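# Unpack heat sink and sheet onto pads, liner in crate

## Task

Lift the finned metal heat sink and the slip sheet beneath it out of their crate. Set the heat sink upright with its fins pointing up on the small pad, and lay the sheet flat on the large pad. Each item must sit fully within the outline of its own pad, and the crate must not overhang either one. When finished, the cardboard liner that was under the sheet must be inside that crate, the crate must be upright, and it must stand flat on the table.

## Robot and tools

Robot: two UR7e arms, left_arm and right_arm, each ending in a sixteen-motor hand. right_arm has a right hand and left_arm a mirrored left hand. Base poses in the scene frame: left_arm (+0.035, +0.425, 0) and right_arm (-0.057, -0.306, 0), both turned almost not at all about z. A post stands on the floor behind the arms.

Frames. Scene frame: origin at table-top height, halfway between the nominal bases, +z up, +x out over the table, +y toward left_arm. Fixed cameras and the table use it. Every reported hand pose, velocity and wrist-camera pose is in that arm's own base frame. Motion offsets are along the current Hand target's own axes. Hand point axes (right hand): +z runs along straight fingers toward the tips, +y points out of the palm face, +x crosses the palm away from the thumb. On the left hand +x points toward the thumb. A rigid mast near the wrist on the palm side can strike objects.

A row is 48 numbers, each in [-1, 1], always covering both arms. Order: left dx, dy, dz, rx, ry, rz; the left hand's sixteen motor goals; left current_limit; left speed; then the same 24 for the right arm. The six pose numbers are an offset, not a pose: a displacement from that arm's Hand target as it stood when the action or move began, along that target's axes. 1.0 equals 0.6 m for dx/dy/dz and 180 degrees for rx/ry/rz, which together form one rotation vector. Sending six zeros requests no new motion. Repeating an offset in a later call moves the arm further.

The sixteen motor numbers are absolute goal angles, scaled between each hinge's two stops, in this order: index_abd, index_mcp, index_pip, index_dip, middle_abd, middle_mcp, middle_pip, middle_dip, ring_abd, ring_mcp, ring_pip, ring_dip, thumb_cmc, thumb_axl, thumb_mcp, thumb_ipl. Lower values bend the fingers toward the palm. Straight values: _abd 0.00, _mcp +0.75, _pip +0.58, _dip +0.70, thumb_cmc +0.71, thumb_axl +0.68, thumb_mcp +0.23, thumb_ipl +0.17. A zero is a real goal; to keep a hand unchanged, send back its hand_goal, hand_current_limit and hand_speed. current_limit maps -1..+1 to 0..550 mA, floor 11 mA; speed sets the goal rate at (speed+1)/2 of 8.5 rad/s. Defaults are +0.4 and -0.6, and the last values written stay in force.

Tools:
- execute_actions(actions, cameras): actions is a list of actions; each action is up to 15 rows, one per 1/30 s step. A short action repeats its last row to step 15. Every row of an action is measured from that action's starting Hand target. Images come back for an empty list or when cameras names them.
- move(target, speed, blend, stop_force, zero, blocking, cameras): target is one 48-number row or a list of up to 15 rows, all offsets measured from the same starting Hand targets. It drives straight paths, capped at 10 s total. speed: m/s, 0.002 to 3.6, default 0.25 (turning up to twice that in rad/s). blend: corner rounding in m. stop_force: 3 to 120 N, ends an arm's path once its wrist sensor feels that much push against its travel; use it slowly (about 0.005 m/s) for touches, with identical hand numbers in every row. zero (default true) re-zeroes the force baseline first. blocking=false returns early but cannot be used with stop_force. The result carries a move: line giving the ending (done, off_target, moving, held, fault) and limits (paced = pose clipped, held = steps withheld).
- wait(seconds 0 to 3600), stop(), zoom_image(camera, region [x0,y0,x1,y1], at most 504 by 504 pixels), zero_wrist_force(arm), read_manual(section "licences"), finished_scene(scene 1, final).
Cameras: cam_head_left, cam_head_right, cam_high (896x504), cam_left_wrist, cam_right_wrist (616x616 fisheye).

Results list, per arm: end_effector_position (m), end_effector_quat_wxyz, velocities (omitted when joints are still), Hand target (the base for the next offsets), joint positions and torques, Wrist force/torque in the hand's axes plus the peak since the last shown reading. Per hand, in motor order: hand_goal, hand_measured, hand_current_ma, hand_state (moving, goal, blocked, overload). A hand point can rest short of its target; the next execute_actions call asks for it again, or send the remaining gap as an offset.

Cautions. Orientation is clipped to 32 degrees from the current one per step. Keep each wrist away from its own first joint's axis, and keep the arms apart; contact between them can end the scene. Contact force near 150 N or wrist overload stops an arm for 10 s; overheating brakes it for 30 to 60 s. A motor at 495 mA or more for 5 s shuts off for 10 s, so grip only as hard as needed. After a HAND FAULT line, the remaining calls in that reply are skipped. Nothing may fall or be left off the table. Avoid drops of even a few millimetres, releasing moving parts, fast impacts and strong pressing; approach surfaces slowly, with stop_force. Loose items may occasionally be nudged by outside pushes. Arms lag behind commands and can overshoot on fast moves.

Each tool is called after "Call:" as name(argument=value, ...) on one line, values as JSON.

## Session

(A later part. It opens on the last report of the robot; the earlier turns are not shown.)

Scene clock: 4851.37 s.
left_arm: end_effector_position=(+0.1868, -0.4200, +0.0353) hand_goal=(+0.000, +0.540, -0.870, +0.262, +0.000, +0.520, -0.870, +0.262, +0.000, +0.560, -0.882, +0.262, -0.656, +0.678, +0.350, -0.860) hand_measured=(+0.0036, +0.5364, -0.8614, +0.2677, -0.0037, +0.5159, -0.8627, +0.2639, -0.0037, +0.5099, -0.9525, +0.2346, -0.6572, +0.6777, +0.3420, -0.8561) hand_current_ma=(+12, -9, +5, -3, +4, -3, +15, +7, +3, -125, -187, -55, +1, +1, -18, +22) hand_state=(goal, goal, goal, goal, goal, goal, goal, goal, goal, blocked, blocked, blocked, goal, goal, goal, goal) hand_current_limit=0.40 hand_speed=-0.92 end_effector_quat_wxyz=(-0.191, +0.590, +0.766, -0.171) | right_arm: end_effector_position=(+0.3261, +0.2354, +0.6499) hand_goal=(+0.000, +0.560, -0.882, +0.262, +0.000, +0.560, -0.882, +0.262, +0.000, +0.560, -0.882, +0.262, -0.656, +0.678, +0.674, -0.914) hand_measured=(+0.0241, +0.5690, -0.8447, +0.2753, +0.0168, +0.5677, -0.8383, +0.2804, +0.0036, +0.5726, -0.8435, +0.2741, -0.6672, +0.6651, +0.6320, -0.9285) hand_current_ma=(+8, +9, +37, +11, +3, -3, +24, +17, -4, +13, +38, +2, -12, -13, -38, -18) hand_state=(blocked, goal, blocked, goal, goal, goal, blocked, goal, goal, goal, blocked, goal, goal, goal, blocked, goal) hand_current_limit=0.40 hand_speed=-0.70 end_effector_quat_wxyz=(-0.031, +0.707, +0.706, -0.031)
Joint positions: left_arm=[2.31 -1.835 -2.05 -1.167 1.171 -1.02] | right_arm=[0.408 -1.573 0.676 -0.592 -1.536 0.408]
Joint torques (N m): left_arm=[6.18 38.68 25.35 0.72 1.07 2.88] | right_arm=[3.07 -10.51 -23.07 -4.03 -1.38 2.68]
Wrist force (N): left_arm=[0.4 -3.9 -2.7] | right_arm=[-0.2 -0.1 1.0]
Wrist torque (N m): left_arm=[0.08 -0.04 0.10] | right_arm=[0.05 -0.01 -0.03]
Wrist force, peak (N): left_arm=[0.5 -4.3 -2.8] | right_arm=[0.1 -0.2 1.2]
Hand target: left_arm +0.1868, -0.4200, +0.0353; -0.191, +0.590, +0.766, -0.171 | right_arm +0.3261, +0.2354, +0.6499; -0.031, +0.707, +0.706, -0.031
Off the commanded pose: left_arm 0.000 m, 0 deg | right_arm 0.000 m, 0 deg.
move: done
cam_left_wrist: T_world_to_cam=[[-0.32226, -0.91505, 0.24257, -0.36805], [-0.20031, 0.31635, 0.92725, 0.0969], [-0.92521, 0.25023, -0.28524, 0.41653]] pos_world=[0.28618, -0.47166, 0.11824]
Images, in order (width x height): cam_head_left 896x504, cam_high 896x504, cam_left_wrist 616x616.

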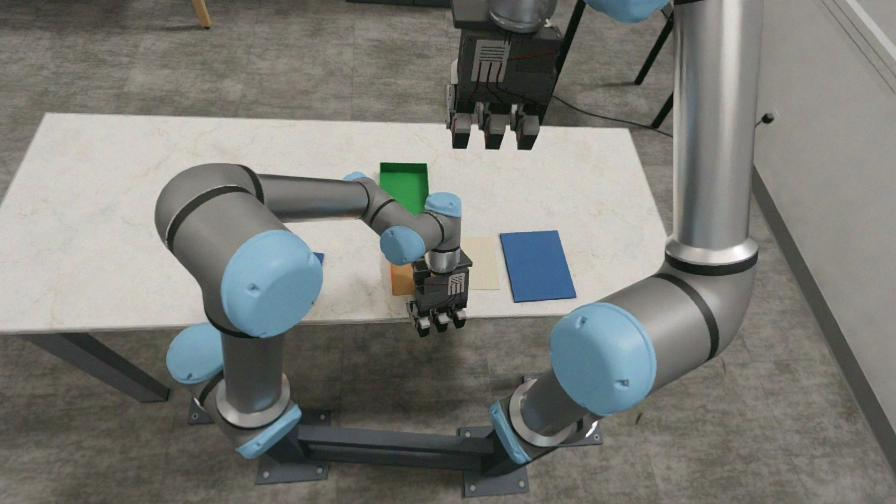

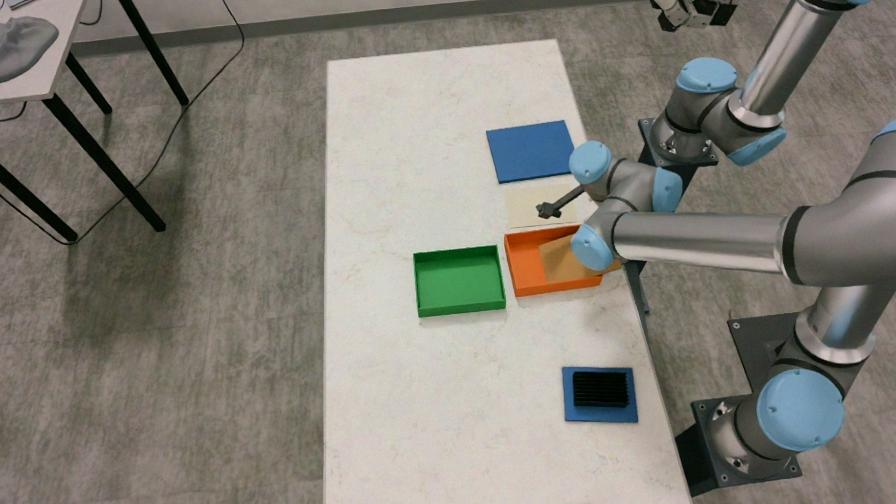

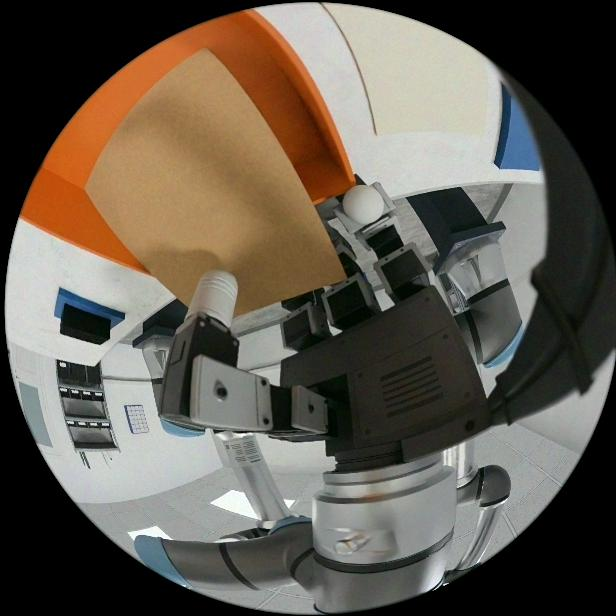

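Call:
move(target=[0,0,0,0,0,0,0,0.63,-0.87,0.261,0,0.63,-0.87,0.261,0,0.62,-0.883,0.261,-0.657,0.678,0.45,-0.96,0.4,-0.92,0,0,0,0,0,0,0,0.56,-0.883,0.261,0,0.56,-0.883,0.261,0,0.56,-0.883,0.261,-0.657,0.678,0.674,-0.914,0.4,-0.7])

Call:
move(target=[0,0,0,0,0,0,0,0.63,-0.87,0.261,0,0.63,-0.87,0.261,0,0.62,-0.883,0.261,-0.657,0.678,0.674,-0.914,0.4,-0.8,0,0,0,0,0,0,0,0.56,-0.883,0.261,0,0.56,-0.883,0.261,0,0.56,-0.883,0.261,-0.657,0.678,0.674,-0.914,0.4,-0.7], cameras=["cam_head_left","cam_left_wrist","cam_high"])

Call:
zoom_image(camera="cam_high", region=[480, 130, 680, 330])

Call:
zoom_image(camera="cam_left_wrist", region=[60, 30, 380, 350])

Scene clock: 4860.60 s.
left_arm: end_effector_position=(+0.1868, -0.4200, +0.0353) hand_goal=(+0.000, +0.630, -0.870, +0.262, +0.000, +0.630, -0.870, +0.262, +0.000, +0.620, -0.882, +0.262, -0.656, +0.678, +0.450, -0.960) hand_measured=(+0.0021, +0.6244, -0.8614, +0.2664, -0.0023, +0.6244, -0.8640, +0.2664, -0.0052, +0.5111, -0.9538, +0.2333, -0.6559, +0.6788, +0.4410, -0.9562) hand_current_ma=(+3, -10, +10, -2, +2, -6, +16, +14, -8, -349, -188, -55, +2, -2, -19, +17) hand_state=(goal, goal, goal, goal, goal, goal, goal, goal, goal, blocked, blocked, blocked, goal, goal, goal, goal) hand_current_limit=0.40 hand_speed=-0.92 end_effector_quat_wxyz=(-0.191, +0.590, +0.766, -0.171) | right_arm: end_effector_position=(+0.3261, +0.2354, +0.6499) hand_goal=(+0.000, +0.560, -0.882, +0.262, +0.000, +0.560, -0.882, +0.262, +0.000, +0.560, -0.882, +0.262, -0.656, +0.678, +0.674, -0.914) hand_measured=(+0.0241, +0.5677, -0.8447, +0.2753, +0.0183, +0.5677, -0.8383, +0.2804, +0.0036, +0.5726, -0.8435, +0.2741, -0.6685, +0.6651, +0.6320, -0.9285) hand_current_ma=(+5, -1, +29, -3, +2, -1, +18, +21, +0, +19, +35, -9, -11, -17, -46, -3) hand_state=(blocked, goal, blocked, goal, goal, goal, blocked, goal, goal, goal, blocked, goal, goal, goal, blocked, goal) hand_current_limit=0.40 hand_speed=-0.70 end_effector_quat_wxyz=(-0.031, +0.707, +0.706, -0.031)
Joint positions: left_arm=[2.31 -1.835 -2.05 -1.167 1.171 -1.02] | right_arm=[0.408 -1.573 0.676 -0.592 -1.536 0.408]
Joint torques (N m): left_arm=[5.43 37.65 25.43 1.87 0.98 2.53] | right_arm=[1.95 -10.4 -22.44 -4.03 -1.34 2.64]
Wrist force (N): left_arm=[0.1 -3.6 -3.0] | right_arm=[0.1 -0.2 0.9]
Wrist torque (N m): left_arm=[0.11 -0.04 0.06] | right_arm=[0.05 -0.05 -0.01]
Wrist force, peak (N): left_arm=[0.4 -4.2 -2.8] | right_arm=[-0.2 0.0 1.2]
Hand target: left_arm +0.1868, -0.4200, +0.0353; -0.191, +0.590, +0.766, -0.171 | right_arm +0.3261, +0.2354, +0.6499; -0.031, +0.707, +0.706, -0.031
Off the commanded pose: left_arm 0.000 m, 0 deg | right_arm 0.000 m, 0 deg.
move: done

Scene clock: 4861.23 s.
left_arm: end_effector_position=(+0.1868, -0.4200, +0.0353) hand_goal=(+0.000, +0.630, -0.870, +0.262, +0.000, +0.630, -0.870, +0.262, +0.000, +0.620, -0.882, +0.262, -0.656, +0.678, +0.674, -0.914) hand_measured=(+0.0036, +0.6232, -0.8614, +0.2652, -0.0037, +0.6244, -0.8627, +0.2652, -0.0052, +0.5111, -0.9525, +0.2346, -0.6559, +0.6788, +0.6646, -0.9152) hand_current_ma=(+10, -14, +7, -8, +1, -5, +17, +16, -1, -348, -190, -57, +3, +1, -19, +6) hand_state=(goal, goal, goal, goal, goal, goal, goal, goal, goal, blocked, blocked, blocked, goal, goal, goal, goal) hand_current_limit=0.40 hand_speed=-0.80 end_effector_quat_wxyz=(-0.191, +0.590, +0.766, -0.171) | right_arm: end_effector_position=(+0.3261, +0.2354, +0.6499) hand_goal=(+0.000, +0.560, -0.882, +0.262, +0.000, +0.560, -0.882, +0.262, +0.000, +0.560, -0.882, +0.262, -0.656, +0.678, +0.674, -0.914) hand_measured=(+0.0241, +0.5677, -0.8447, +0.2753, +0.0183, +0.5677, -0.8383, +0.2804, +0.0036, +0.5726, -0.8435, +0.2753, -0.6685, +0.6651, +0.6320, -0.9276) hand_current_ma=(+16, +8, +17, +2, -1, -1, +23, +33, -10, +17, +42, -3, +6, -9, -41, -21) hand_state=(blocked, goal, blocked, goal, goal, goal, blocked, goal, goal, goal, blocked, goal, goal, goal, blocked, goal) hand_current_limit=0.40 hand_speed=-0.70 end_effector_quat_wxyz=(-0.031, +0.707, +0.706, -0.031)
Joint positions: left_arm=[2.31 -1.835 -2.05 -1.167 1.171 -1.02] | right_arm=[0.408 -1.573 0.676 -0.592 -1.536 0.408]
Joint torques (N m): left_arm=[4.56 36.61 25.52 2.2 1.01 2.5] | right_arm=[1.99 -10.62 -22.44 -4.08 -1.27 2.69]
Wrist force (N): left_arm=[0.2 -3.5 -3.3] | right_arm=[0.1 -0.4 0.9]
Wrist torque (N m): left_arm=[0.14 -0.06 0.07] | right_arm=[0.04 -0.03 -0.01]
Wrist force, peak (N): left_arm=[0.4 -3.7 -3.4] | right_arm=[-0.2 -0.3 1.1]
Hand target: left_arm +0.1868, -0.4200, +0.0353; -0.191, +0.590, +0.766, -0.171 | right_arm +0.3261, +0.2354, +0.6499; -0.031, +0.707, +0.706, -0.031
Off the commanded pose: left_arm 0.000 m, 0 deg | right_arm 0.000 m, 0 deg.
move: done
cam_left_wrist: T_world_to_cam=[[-0.32226, -0.91505, 0.24257, -0.36805], [-0.20031, 0.31635, 0.92725, 0.0969], [-0.92521, 0.25023, -0.28524, 0.41653]] pos_world=[0.28618, -0.47166, 0.11824]
Images, in order (width x height): cam_head_left 896x504, cam_high 896x504, cam_left_wrist 616x616.

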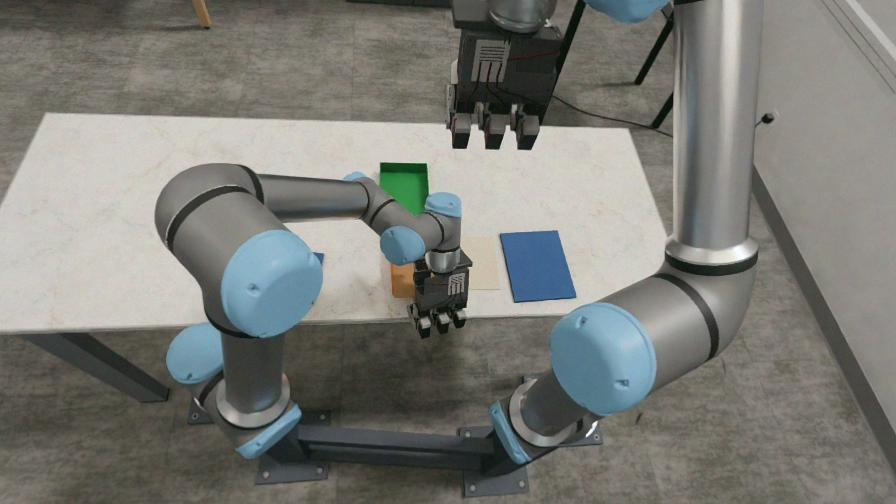

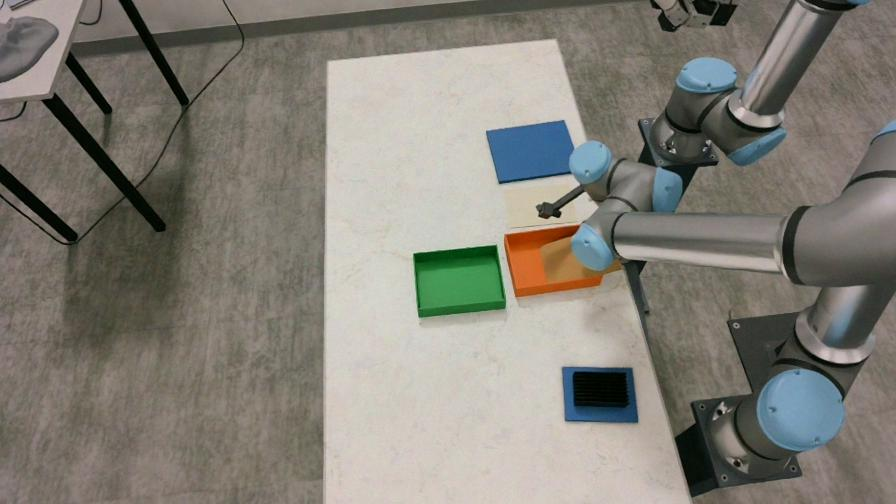

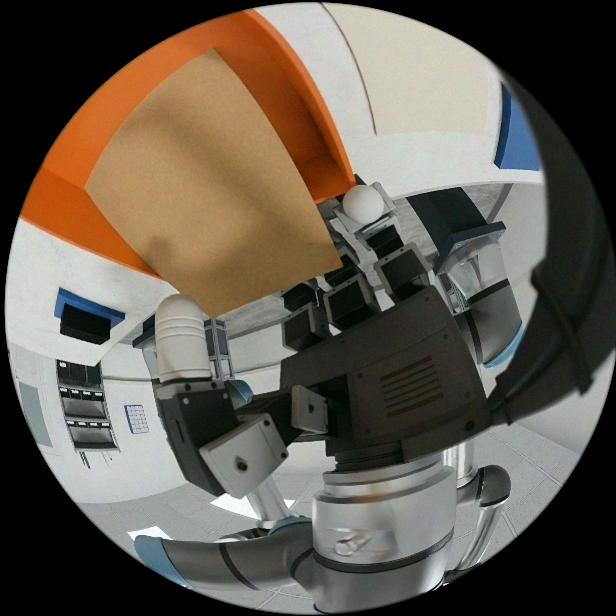

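Scaled by 2.520 from the camera's image (finer frame: 1280x720).

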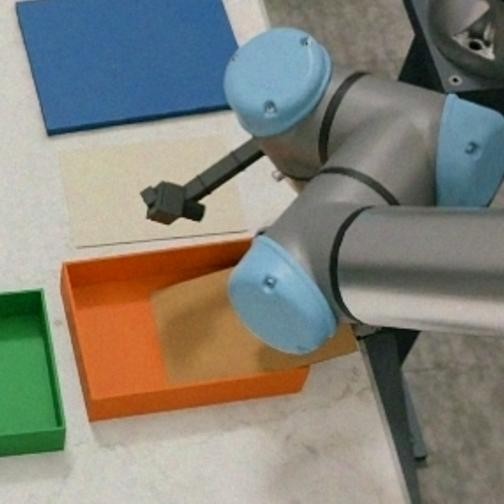

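Scaled by 1.575 from the camera's image (finer frame: 880x880).

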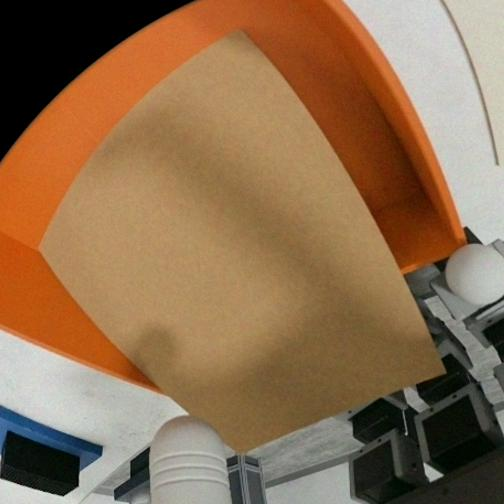

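Call:
move(target=[0.014,-0.0514,0.0245,0,0,0,0,0.63,-0.87,0.261,0,0.63,-0.87,0.261,0,0.51,-0.95,0.235,-0.657,0.678,0.674,-0.914,0.4,-0.8,0,0,0,0,0,0,0,0.56,-0.883,0.261,0,0.56,-0.883,0.261,0,0.56,-0.883,0.261,-0.657,0.678,0.674,-0.914,0.4,-0.7], speed=0.04, cameras=["cam_left_wrist","cam_high","cam_head_left"])

Call:
zoom_image(camera="cam_high", region=[480, 130, 680, 330])

Call:
zoom_image(camera="cam_left_wrist", region=[60, 30, 380, 350])

Scene clock: 4901.67 s.
left_arm: end_effector_position=(+0.1516, -0.4200, +0.0383) hand_goal=(+0.000, +0.630, -0.870, +0.262, +0.000, +0.630, -0.870, +0.262, +0.000, +0.510, -0.950, +0.236, -0.656, +0.678, +0.674, -0.914) hand_measured=(+0.0021, +0.6232, -0.8614, +0.2652, -0.0023, +0.6232, -0.8640, +0.2664, -0.0052, +0.5062, -0.9512, +0.2333, -0.6572, +0.6788, +0.6646, -0.9162) hand_current_ma=(+10, -14, +7, -2, +4, -8, +15, +18, -3, +4, +2, -4, +5, +0, -18, +10) hand_state=(goal, goal, goal, goal, goal, goal, goal, goal, goal, goal, goal, goal, goal, goal, goal, goal) hand_current_limit=0.40 hand_speed=-0.80 end_effector_quat_wxyz=(-0.191, +0.590, +0.766, -0.171) end_effector_velocity=(+0.003, -0.001, +0.001) end_effector_angular_velocity=(-0.005, -0.003, -0.003) | right_arm: end_effector_position=(+0.3261, +0.2354, +0.6499) hand_goal=(+0.000, +0.560, -0.882, +0.262, +0.000, +0.560, -0.882, +0.262, +0.000, +0.560, -0.882, +0.262, -0.656, +0.678, +0.674, -0.914) hand_measured=(+0.0241, +0.5690, -0.8447, +0.2753, +0.0183, +0.5677, -0.8383, +0.2792, +0.0036, +0.5726, -0.8435, +0.2741, -0.6672, +0.6651, +0.6320, -0.9285) hand_current_ma=(+12, +7, +30, +1, -1, +1, +14, +26, -3, +11, +34, +2, -4, -20, -48, -23) hand_state=(blocked, goal, blocked, goal, goal, goal, blocked, goal, goal, goal, blocked, goal, goal, goal, blocked, goal) hand_current_limit=0.40 hand_speed=-0.70 end_effector_quat_wxyz=(-0.031, +0.707, +0.706, -0.031)
Joint positions: left_arm=[2.255 -1.801 -2.093 -1.135 1.153 -1.077] | right_arm=[0.408 -1.573 0.676 -0.592 -1.536 0.408]
Joint velocities: left_arm=[0.005 0 0.003 0 0.001 0.008] | right_arm=[within noise]
Joint torques (N m): left_arm=[6.94 15.53 28.21 0.26 0.21 2.56] | right_arm=[2.13 -11.16 -22.3 -4.04 -1.43 2.63]
Wrist force (N): left_arm=[-0.1 -1.9 0.6] | right_arm=[-0.1 -0.3 0.8]
Wrist torque (N m): left_arm=[0.06 0.15 0.04] | right_arm=[0.05 -0.02 -0.02]
Wrist force, peak (N): left_arm=[0.2 -3.7 -3.5] | right_arm=[-0.2 -0.3 1.3]
Hand target: left_arm +0.1517, -0.4200, +0.0383; -0.191, +0.590, +0.766, -0.171 | right_arm +0.3261, +0.2354, +0.6499; -0.031, +0.707, +0.706, -0.031
Off the commanded pose: left_arm 0.000 m, 0 deg | right_arm 0.000 m, 0 deg.
move: done
cam_left_wrist: T_world_to_cam=[[-0.32201, -0.9151, 0.2427, -0.38018], [-0.20045, 0.31644, 0.92719, 0.08701], [-0.92527, 0.24992, -0.28533, 0.3846]] pos_world=[0.25088, -0.47156, 0.12134]
Images, in order (width x height): cam_head_left 896x504, cam_high 896x504, cam_left_wrist 616x616.

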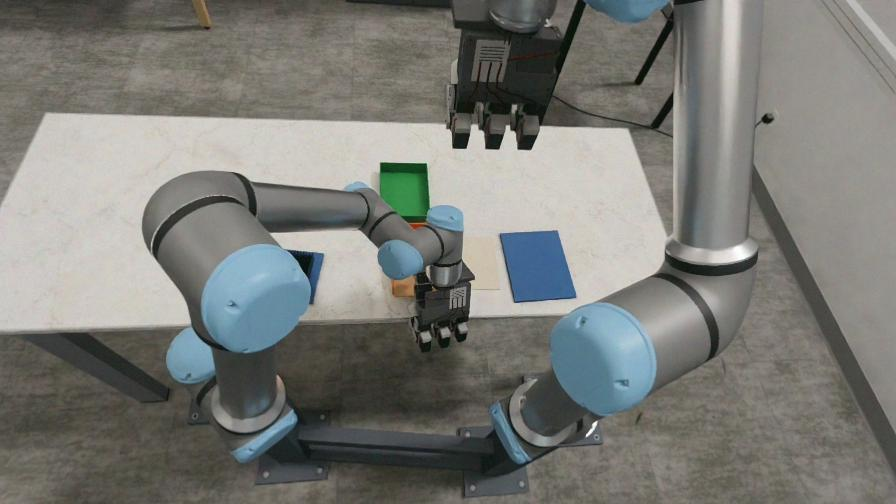

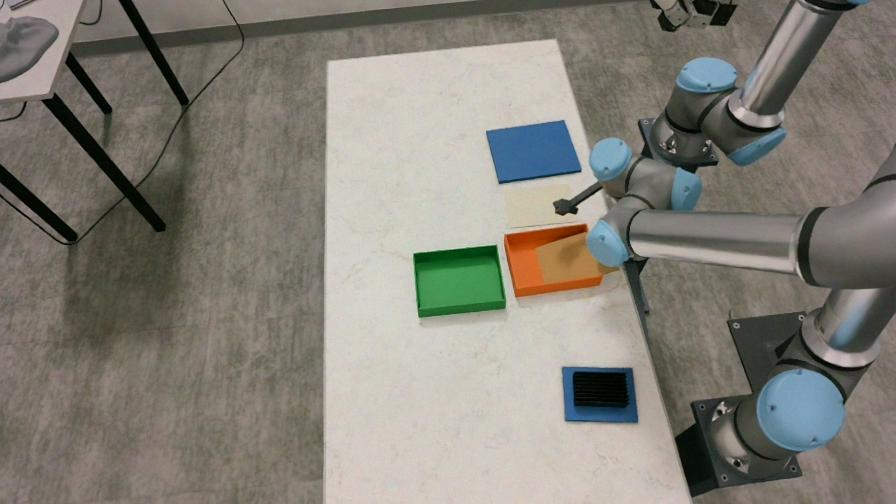

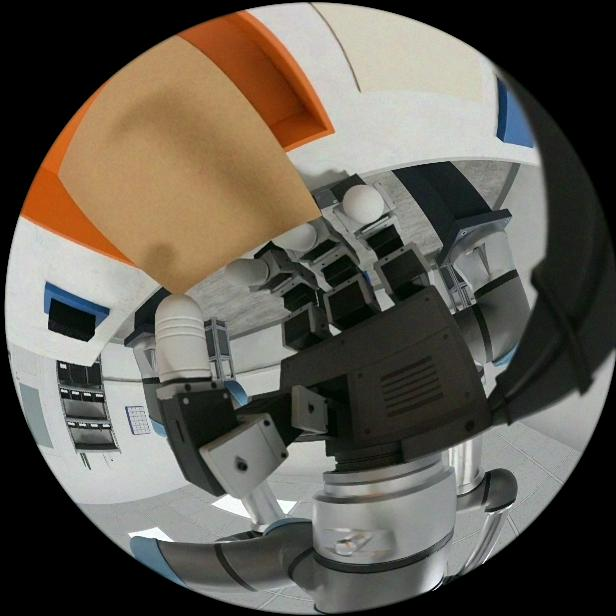

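Scaled by 2.520 from the camera's image (finer frame: 1280x720).

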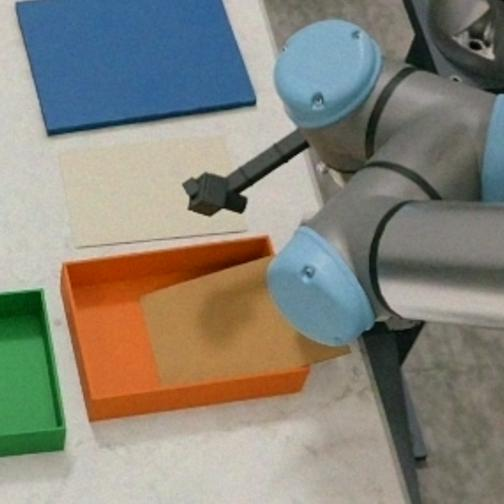

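Scaled by 1.575 from the camera's image (finer frame: 880x880).

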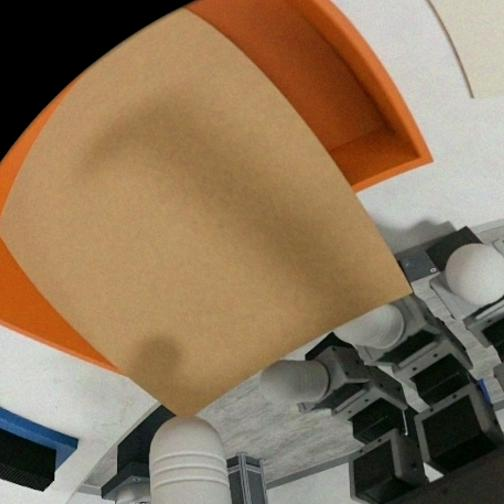

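Call:
move(target=[0.0398,-0.0033,-0.0184,0.0006,0.0119,0.0791,0,0.63,-0.87,0.261,0,0.63,-0.87,0.261,0,0.51,-0.95,0.235,-0.657,0.678,0.674,-0.914,0.4,-0.8,0,0,0,0,0,0,0,0.56,-0.883,0.261,0,0.56,-0.883,0.261,0,0.56,-0.883,0.261,-0.657,0.678,0.674,-0.914,0.4,-0.7], speed=0.04, cameras=["cam_left_wrist","cam_high","cam_head_left"])

Call:
zoom_image(camera="cam_high", region=[480, 130, 680, 330])

Call:
zoom_image(camera="cam_left_wrist", region=[60, 30, 380, 350])

Scene clock: 4942.50 s.
left_arm: end_effector_position=(+0.1500, -0.3968, +0.0511) hand_goal=(+0.000, +0.630, -0.870, +0.262, +0.000, +0.630, -0.870, +0.262, +0.000, +0.510, -0.950, +0.236, -0.656, +0.678, +0.674, -0.914) hand_measured=(+0.0036, +0.6232, -0.8601, +0.2652, -0.0023, +0.6244, -0.8627, +0.2664, -0.0052, +0.5062, -0.9512, +0.2320, -0.6559, +0.6788, +0.6656, -0.9142) hand_current_ma=(+9, -14, +3, +1, +8, -6, +15, +15, -4, +6, +4, -3, +4, +3, -16, +4) hand_state=(goal, goal, goal, goal, goal, goal, goal, goal, goal, goal, goal, goal, goal, goal, goal, goal) hand_current_limit=0.40 hand_speed=-0.80 end_effector_quat_wxyz=(-0.184, +0.683, +0.683, -0.183) end_effector_velocity=(+0.000, -0.001, +0.000) end_effector_angular_velocity=(+0.001, +0.000, +0.005) | right_arm: end_effector_position=(+0.3261, +0.2354, +0.6499) hand_goal=(+0.000, +0.560, -0.882, +0.262, +0.000, +0.560, -0.882, +0.262, +0.000, +0.560, -0.882, +0.262, -0.656, +0.678, +0.674, -0.914) hand_measured=(+0.0256, +0.5677, -0.8447, +0.2753, +0.0183, +0.5690, -0.8383, +0.2804, +0.0036, +0.5726, -0.8435, +0.2753, -0.6672, +0.6651, +0.6320, -0.9285) hand_current_ma=(+9, +8, +32, +1, -9, +9, +22, +27, +2, +7, +34, -6, -21, -20, -45, -12) hand_state=(blocked, goal, blocked, goal, goal, goal, blocked, goal, goal, goal, blocked, goal, goal, goal, blocked, goal) hand_current_limit=0.40 hand_speed=-0.70 end_effector_quat_wxyz=(-0.031, +0.707, +0.706, -0.031)
Joint positions: left_arm=[2.291 -1.693 -2.161 -1.224 1.186 -0.778] | right_arm=[0.408 -1.573 0.676 -0.592 -1.536 0.408]
Joint velocities: left_arm=[0 -0.002 0.002 0.001 -0.001 -0.005] | right_arm=[within noise]
Joint torques (N m): left_arm=[-2.84 13.02 24.28 3.83 -0.65 -2.22] | right_arm=[2.28 -11.16 -22.01 -3.93 -1.34 2.6]
Wrist force (N): left_arm=[-0.4 -1.8 1.1] | right_arm=[0.0 -0.2 0.7]
Wrist torque (N m): left_arm=[0.05 0.16 -0.06] | right_arm=[0.06 -0.02 -0.02]
Wrist force, peak (N): left_arm=[-0.4 -1.9 0.9] | right_arm=[0.2 -0.3 1.2]
Hand target: left_arm +0.1500, -0.3970, +0.0511; -0.184, +0.683, +0.683, -0.183 | right_arm +0.3261, +0.2354, +0.6499; -0.031, +0.707, +0.706, -0.031
Off the commanded pose: left_arm 0.000 m, 0 deg | right_arm 0.000 m, 0 deg.
move: done
cam_left_wrist: T_world_to_cam=[[-0.52203, -0.78976, 0.32214, -0.28687], [-0.10967, 0.4367, 0.89289, 0.10344], [-0.84585, 0.43078, -0.31459, 0.44229]] pos_world=[0.2357, -0.46226, 0.13919]
Images, in order (width x height): cam_head_left 896x504, cam_high 896x504, cam_left_wrist 616x616.

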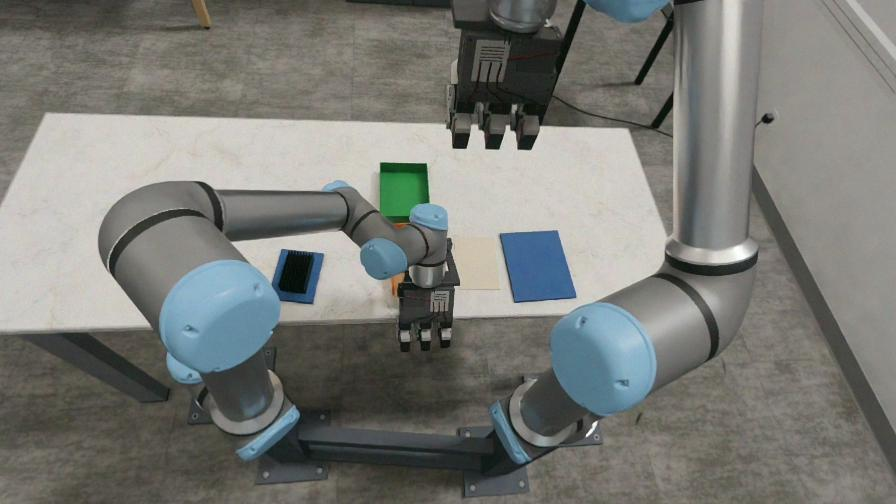

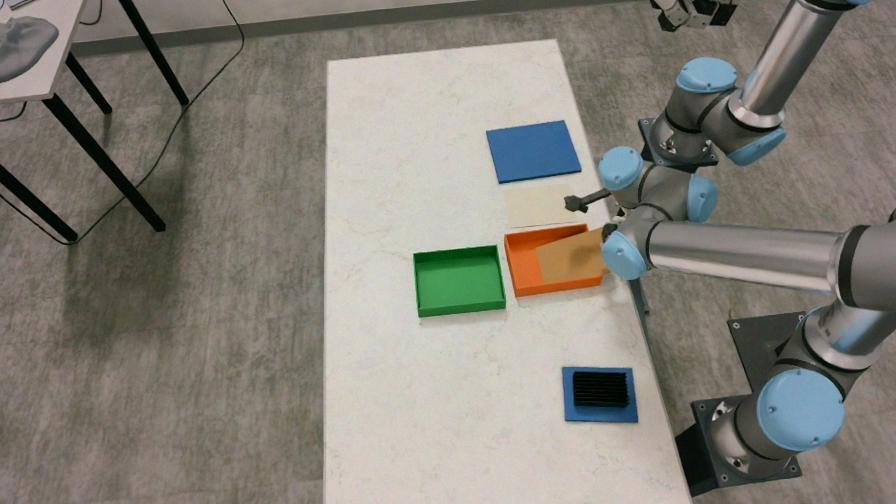

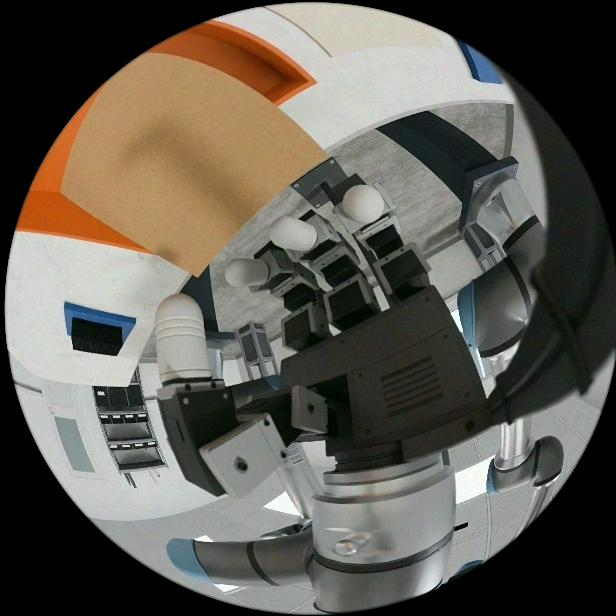

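Scaled by 2.520 from the camera's image (finer frame: 1280x720).

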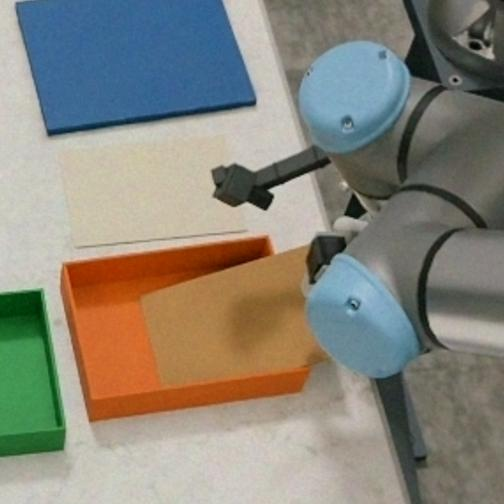

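Scaled by 1.575 from the camera's image (finer frame: 880x880).

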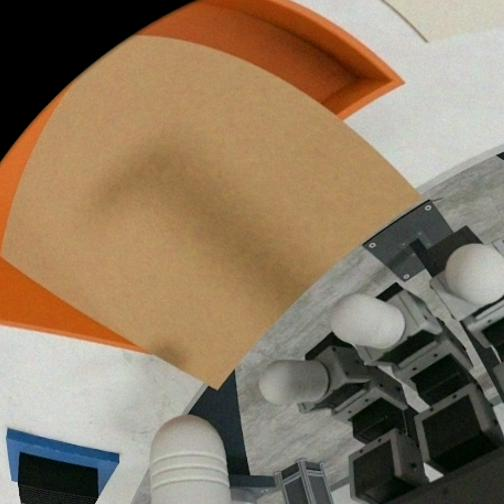

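Call:
move(target=[[-0.02,0,0,0,0,0,0,0.63,-0.87,0.261,0,0.63,-0.87,0.261,0,0.51,-0.95,0.235,-0.657,0.678,0.674,-0.914,0.4,-0.8,0,0,0,0,0,0,0,0.56,-0.883,0.261,0,0.56,-0.883,0.261,0,0.56,-0.883,0.261,-0.657,0.678,0.674,-0.914,0.4,-0.7],[-0.02,0.0513,-0.0278,0,0,0,0,0.63,-0.87,0.261,0,0.63,-0.87,0.261,0,0.51,-0.95,0.235,-0.657,0.678,0.674,-0.914,0.4,-0.8,0,0,0,0,0,0,0,0.56,-0.883,0.261,0,0.56,-0.883,0.261,0,0.56,-0.883,0.261,-0.657,0.678,0.674,-0.914,0.4,-0.7]], speed=0.03, stop_force=8, cameras=["cam_left_wrist","cam_high","cam_head_left"])

Call:
zoom_image(camera="cam_high", region=[480, 130, 680, 330])

Call:
zoom_image(camera="cam_left_wrist", region=[60, 30, 380, 350])

Scene clock: 4957.47 s.
left_arm: end_effector_position=(+0.1850, -0.4090, +0.0501) hand_goal=(+0.000, +0.630, -0.870, +0.262, +0.000, +0.630, -0.870, +0.262, +0.000, +0.510, -0.950, +0.236, -0.656, +0.678, +0.674, -0.914) hand_measured=(+0.0036, +0.6244, -0.8614, +0.2652, -0.0023, +0.6244, -0.8614, +0.2652, -0.0037, +0.5050, -0.9512, +0.2333, -0.6547, +0.6767, +0.6656, -0.9152) hand_current_ma=(+4, -12, +10, -6, +5, -6, +19, +11, -2, +7, +5, +4, +1, +2, -22, +6) hand_state=(goal, goal, goal, goal, goal, goal, goal, goal, goal, goal, goal, goal, goal, goal, goal, goal) hand_current_limit=0.40 hand_speed=-0.80 end_effector_quat_wxyz=(-0.184, +0.683, +0.683, -0.183) | right_arm: end_effector_position=(+0.3261, +0.2354, +0.6499) hand_goal=(+0.000, +0.560, -0.882, +0.262, +0.000, +0.560, -0.882, +0.262, +0.000, +0.560, -0.882, +0.262, -0.656, +0.678, +0.674, -0.914) hand_measured=(+0.0241, +0.5677, -0.8447, +0.2753, +0.0183, +0.5677, -0.8383, +0.2804, +0.0036, +0.5726, -0.8435, +0.2741, -0.6672, +0.6651, +0.6320, -0.9285) hand_current_ma=(+7, +7, +29, +4, -8, -2, +15, +22, -14, +4, +42, -5, -11, -24, -45, -11) hand_state=(blocked, goal, blocked, goal, goal, goal, blocked, goal, goal, goal, blocked, goal, goal, goal, blocked, goal) hand_current_limit=0.40 hand_speed=-0.70 end_effector_quat_wxyz=(-0.031, +0.707, +0.706, -0.031)
Joint positions: left_arm=[2.33 -1.751 -2.089 -1.251 1.2 -0.739] | right_arm=[0.408 -1.573 0.676 -0.592 -1.536 0.408]
Joint torques (N m): left_arm=[-6.32 37.75 6.6 4.89 -0.53 -2.2] | right_arm=[1.05 -11.39 -22 -3.93 -1.36 2.51]
Wrist force (N): left_arm=[-0.3 -1.8 0.8] | right_arm=[0.1 -0.2 0.7]
Wrist torque (N m): left_arm=[0.07 0.14 -0.04] | right_arm=[0.07 -0.04 -0.01]
Wrist force, peak (N): left_arm=[-0.6 -2.2 1.1] | right_arm=[-0.2 0.2 1.4]
Hand target: left_arm +0.1850, -0.4090, +0.0501; -0.184, +0.683, +0.683, -0.183 | right_arm +0.3261, +0.2354, +0.6499; -0.031, +0.707, +0.706, -0.031
Off the commanded pose: left_arm 0.000 m, 0 deg | right_arm 0.000 m, 0 deg.
move: done
cam_left_wrist: T_world_to_cam=[[-0.52203, -0.7897, 0.32227, -0.27788], [-0.10979, 0.43691, 0.89278, 0.11356], [-0.84583, 0.43068, -0.31478, 0.47692]] pos_world=[0.27081, -0.47446, 0.13829]
Images, in order (width x height): cam_head_left 896x504, cam_high 896x504, cam_left_wrist 616x616.

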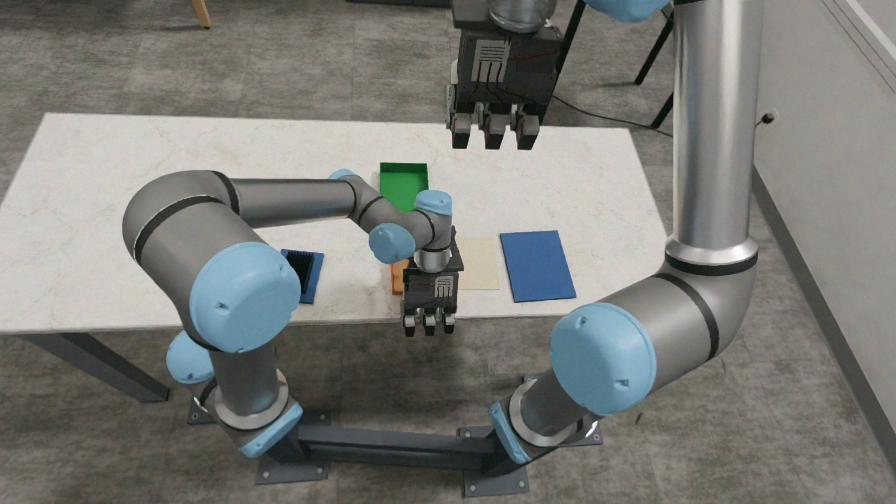

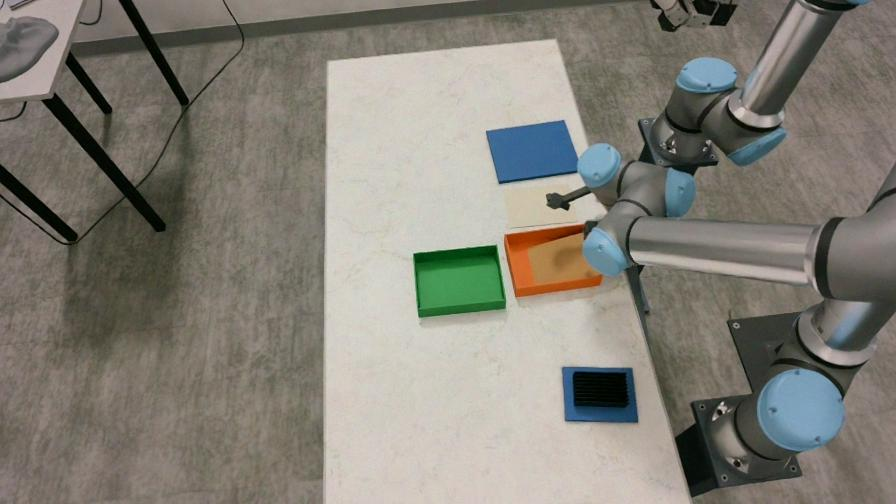

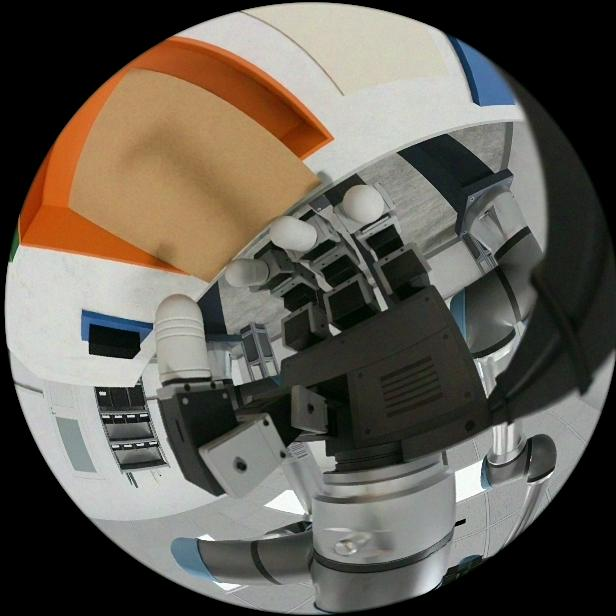

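Scaled by 2.520 from the camera's image (finer frame: 1280x720).

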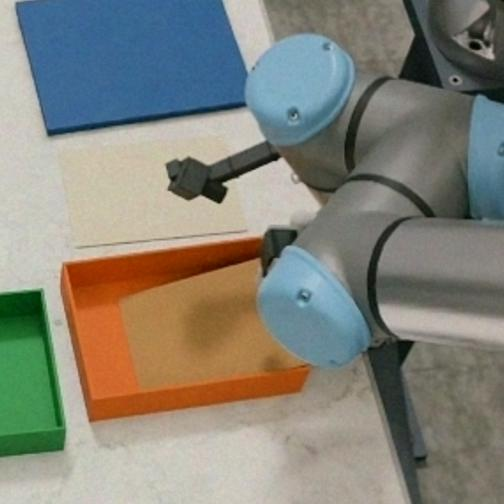

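Scaled by 1.575 from the camera's image (finer frame: 880x880).

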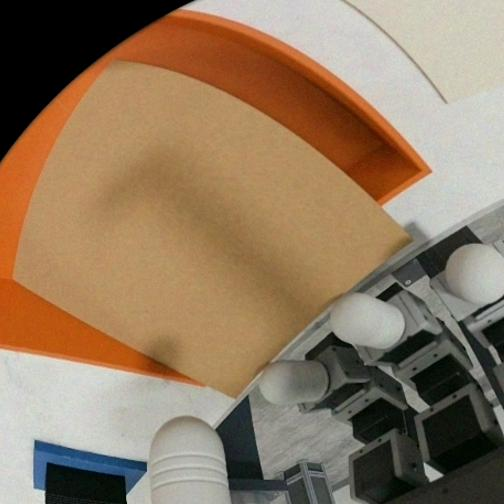

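Call:
move(target=[0,0.039,-0.0226,0,0,0,0,0.63,-0.87,0.261,0,0.63,-0.87,0.261,0,0.51,-0.95,0.235,-0.657,0.678,0.674,-0.914,0.4,-0.8,0,0,0,0,0,0,0,0.56,-0.883,0.261,0,0.56,-0.883,0.261,0,0.56,-0.883,0.261,-0.657,0.678,0.674,-0.914,0.4,-0.7], speed=0.03, stop_force=8, cameras=["cam_left_wrist","cam_high","cam_head_left"])

Call:
zoom_image(camera="cam_high", region=[480, 130, 680, 330])

Call:
zoom_image(camera="cam_left_wrist", region=[60, 30, 380, 350])

Scene clock: 4964.33 s.
left_arm: end_effector_position=(+0.2121, -0.4090, +0.0501) hand_goal=(+0.000, +0.630, -0.870, +0.262, +0.000, +0.630, -0.870, +0.262, +0.000, +0.510, -0.950, +0.236, -0.656, +0.678, +0.674, -0.914) hand_measured=(+0.0021, +0.6244, -0.8614, +0.2652, -0.0023, +0.6244, -0.8627, +0.2664, -0.0037, +0.5062, -0.9512, +0.2320, -0.6547, +0.6767, +0.6646, -0.9162) hand_current_ma=(+4, -10, +6, -1, +9, -7, +22, +8, -1, +2, +0, -1, +4, +1, -19, +6) hand_state=(goal, goal, goal, goal, goal, goal, goal, goal, goal, goal, goal, goal, goal, goal, goal, goal) hand_current_limit=0.40 hand_speed=-0.80 end_effector_quat_wxyz=(-0.184, +0.683, +0.683, -0.183) | right_arm: end_effector_position=(+0.3261, +0.2354, +0.6499) hand_goal=(+0.000, +0.560, -0.882, +0.262, +0.000, +0.560, -0.882, +0.262, +0.000, +0.560, -0.882, +0.262, -0.656, +0.678, +0.674, -0.914) hand_measured=(+0.0256, +0.5690, -0.8447, +0.2753, +0.0183, +0.5677, -0.8383, +0.2804, +0.0036, +0.5726, -0.8435, +0.2741, -0.6672, +0.6651, +0.6320, -0.9285) hand_current_ma=(+12, +16, +25, +3, -3, +1, +20, +17, -9, +10, +43, -6, -24, -8, -66, -15) hand_state=(blocked, goal, blocked, goal, goal, goal, blocked, goal, goal, goal, blocked, goal, goal, goal, blocked, goal) hand_current_limit=0.40 hand_speed=-0.70 end_effector_quat_wxyz=(-0.031, +0.707, +0.706, -0.031)
Joint positions: left_arm=[2.371 -1.778 -2.051 -1.277 1.215 -0.699] | right_arm=[0.408 -1.573 0.676 -0.592 -1.536 0.408]
Joint torques (N m): left_arm=[-6.62 39.43 7.28 4.95 -0.68 -2.11] | right_arm=[1.69 -11.58 -22.32 -3.79 -1.36 2.64]
Wrist force (N): left_arm=[-0.3 -1.9 0.7] | right_arm=[-0.3 -0.2 0.9]
Wrist torque (N m): left_arm=[0.07 0.13 -0.05] | right_arm=[0.05 0.02 -0.05]
Wrist force, peak (N): left_arm=[-0.4 -2.1 1.0] | right_arm=[-0.4 0.0 1.2]
Hand target: left_arm +0.2121, -0.4090, +0.0501; -0.184, +0.683, +0.683, -0.183 | right_arm +0.3261, +0.2354, +0.6499; -0.031, +0.707, +0.706, -0.031
Off the commanded pose: left_arm 0.000 m, 0 deg | right_arm 0.000 m, 0 deg.
move: done
cam_left_wrist: T_world_to_cam=[[-0.52203, -0.7897, 0.32227, -0.26378], [-0.10979, 0.43691, 0.89278, 0.11653], [-0.84583, 0.43068, -0.31478, 0.49976]] pos_world=[0.2978, -0.47446, 0.13829]
Images, in order (width x height): cam_head_left 896x504, cam_high 896x504, cam_left_wrist 616x616.

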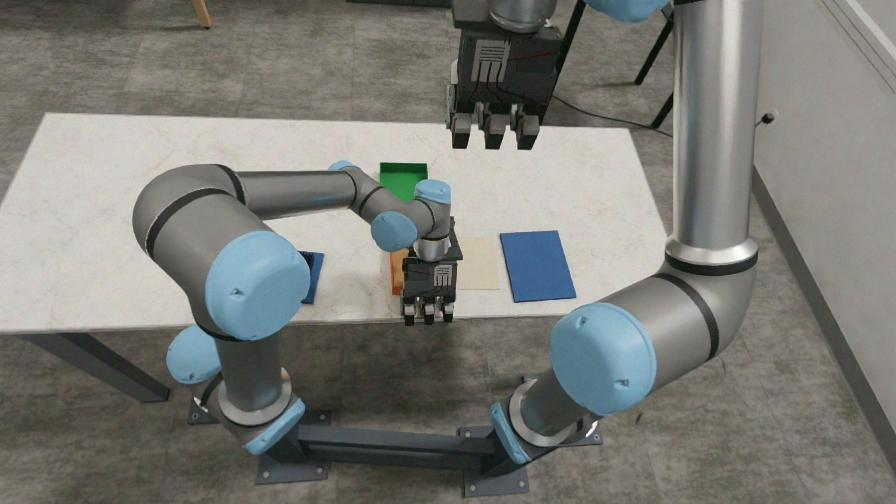

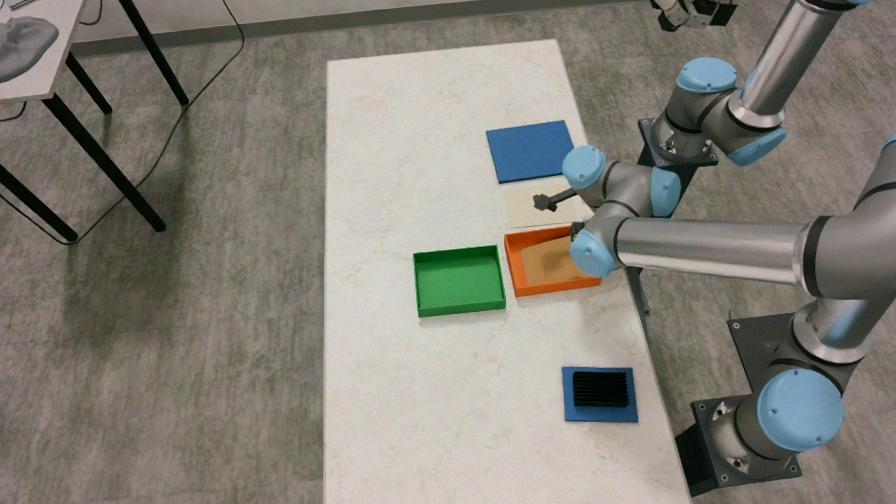

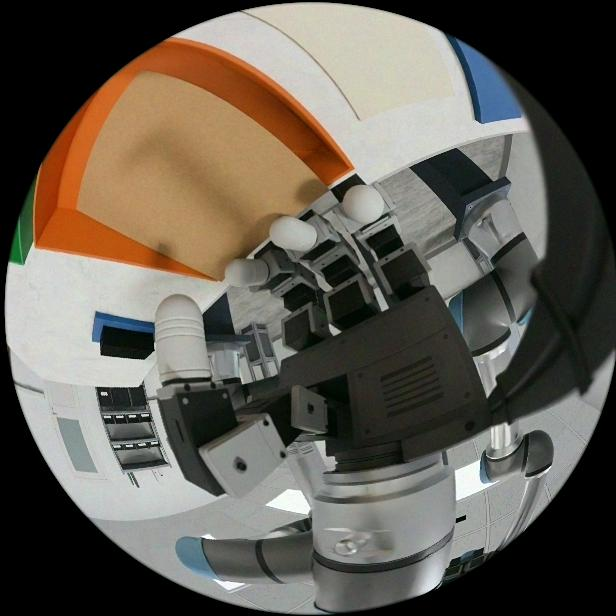

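Scaled by 2.520 from the camera's image (finer frame: 1280x720).

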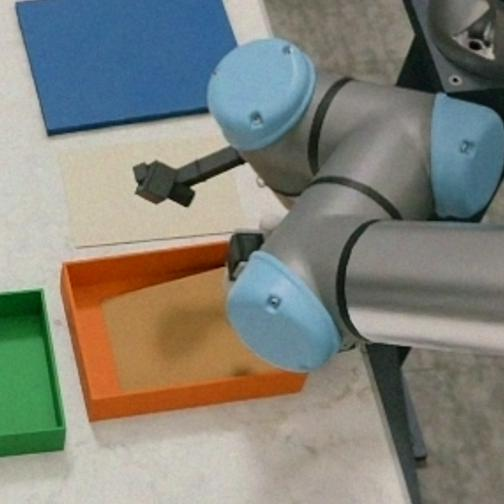

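Scaled by 1.575 from the camera's image (finer frame: 880x880).

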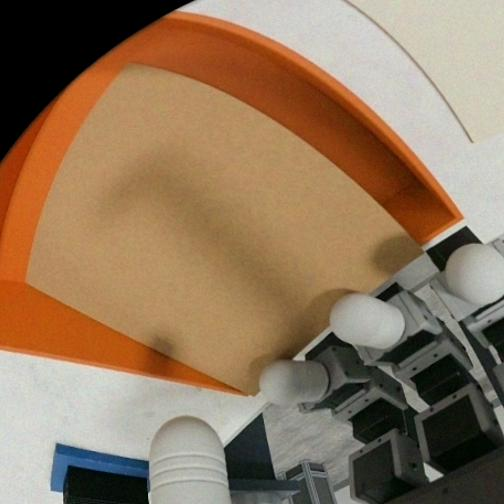

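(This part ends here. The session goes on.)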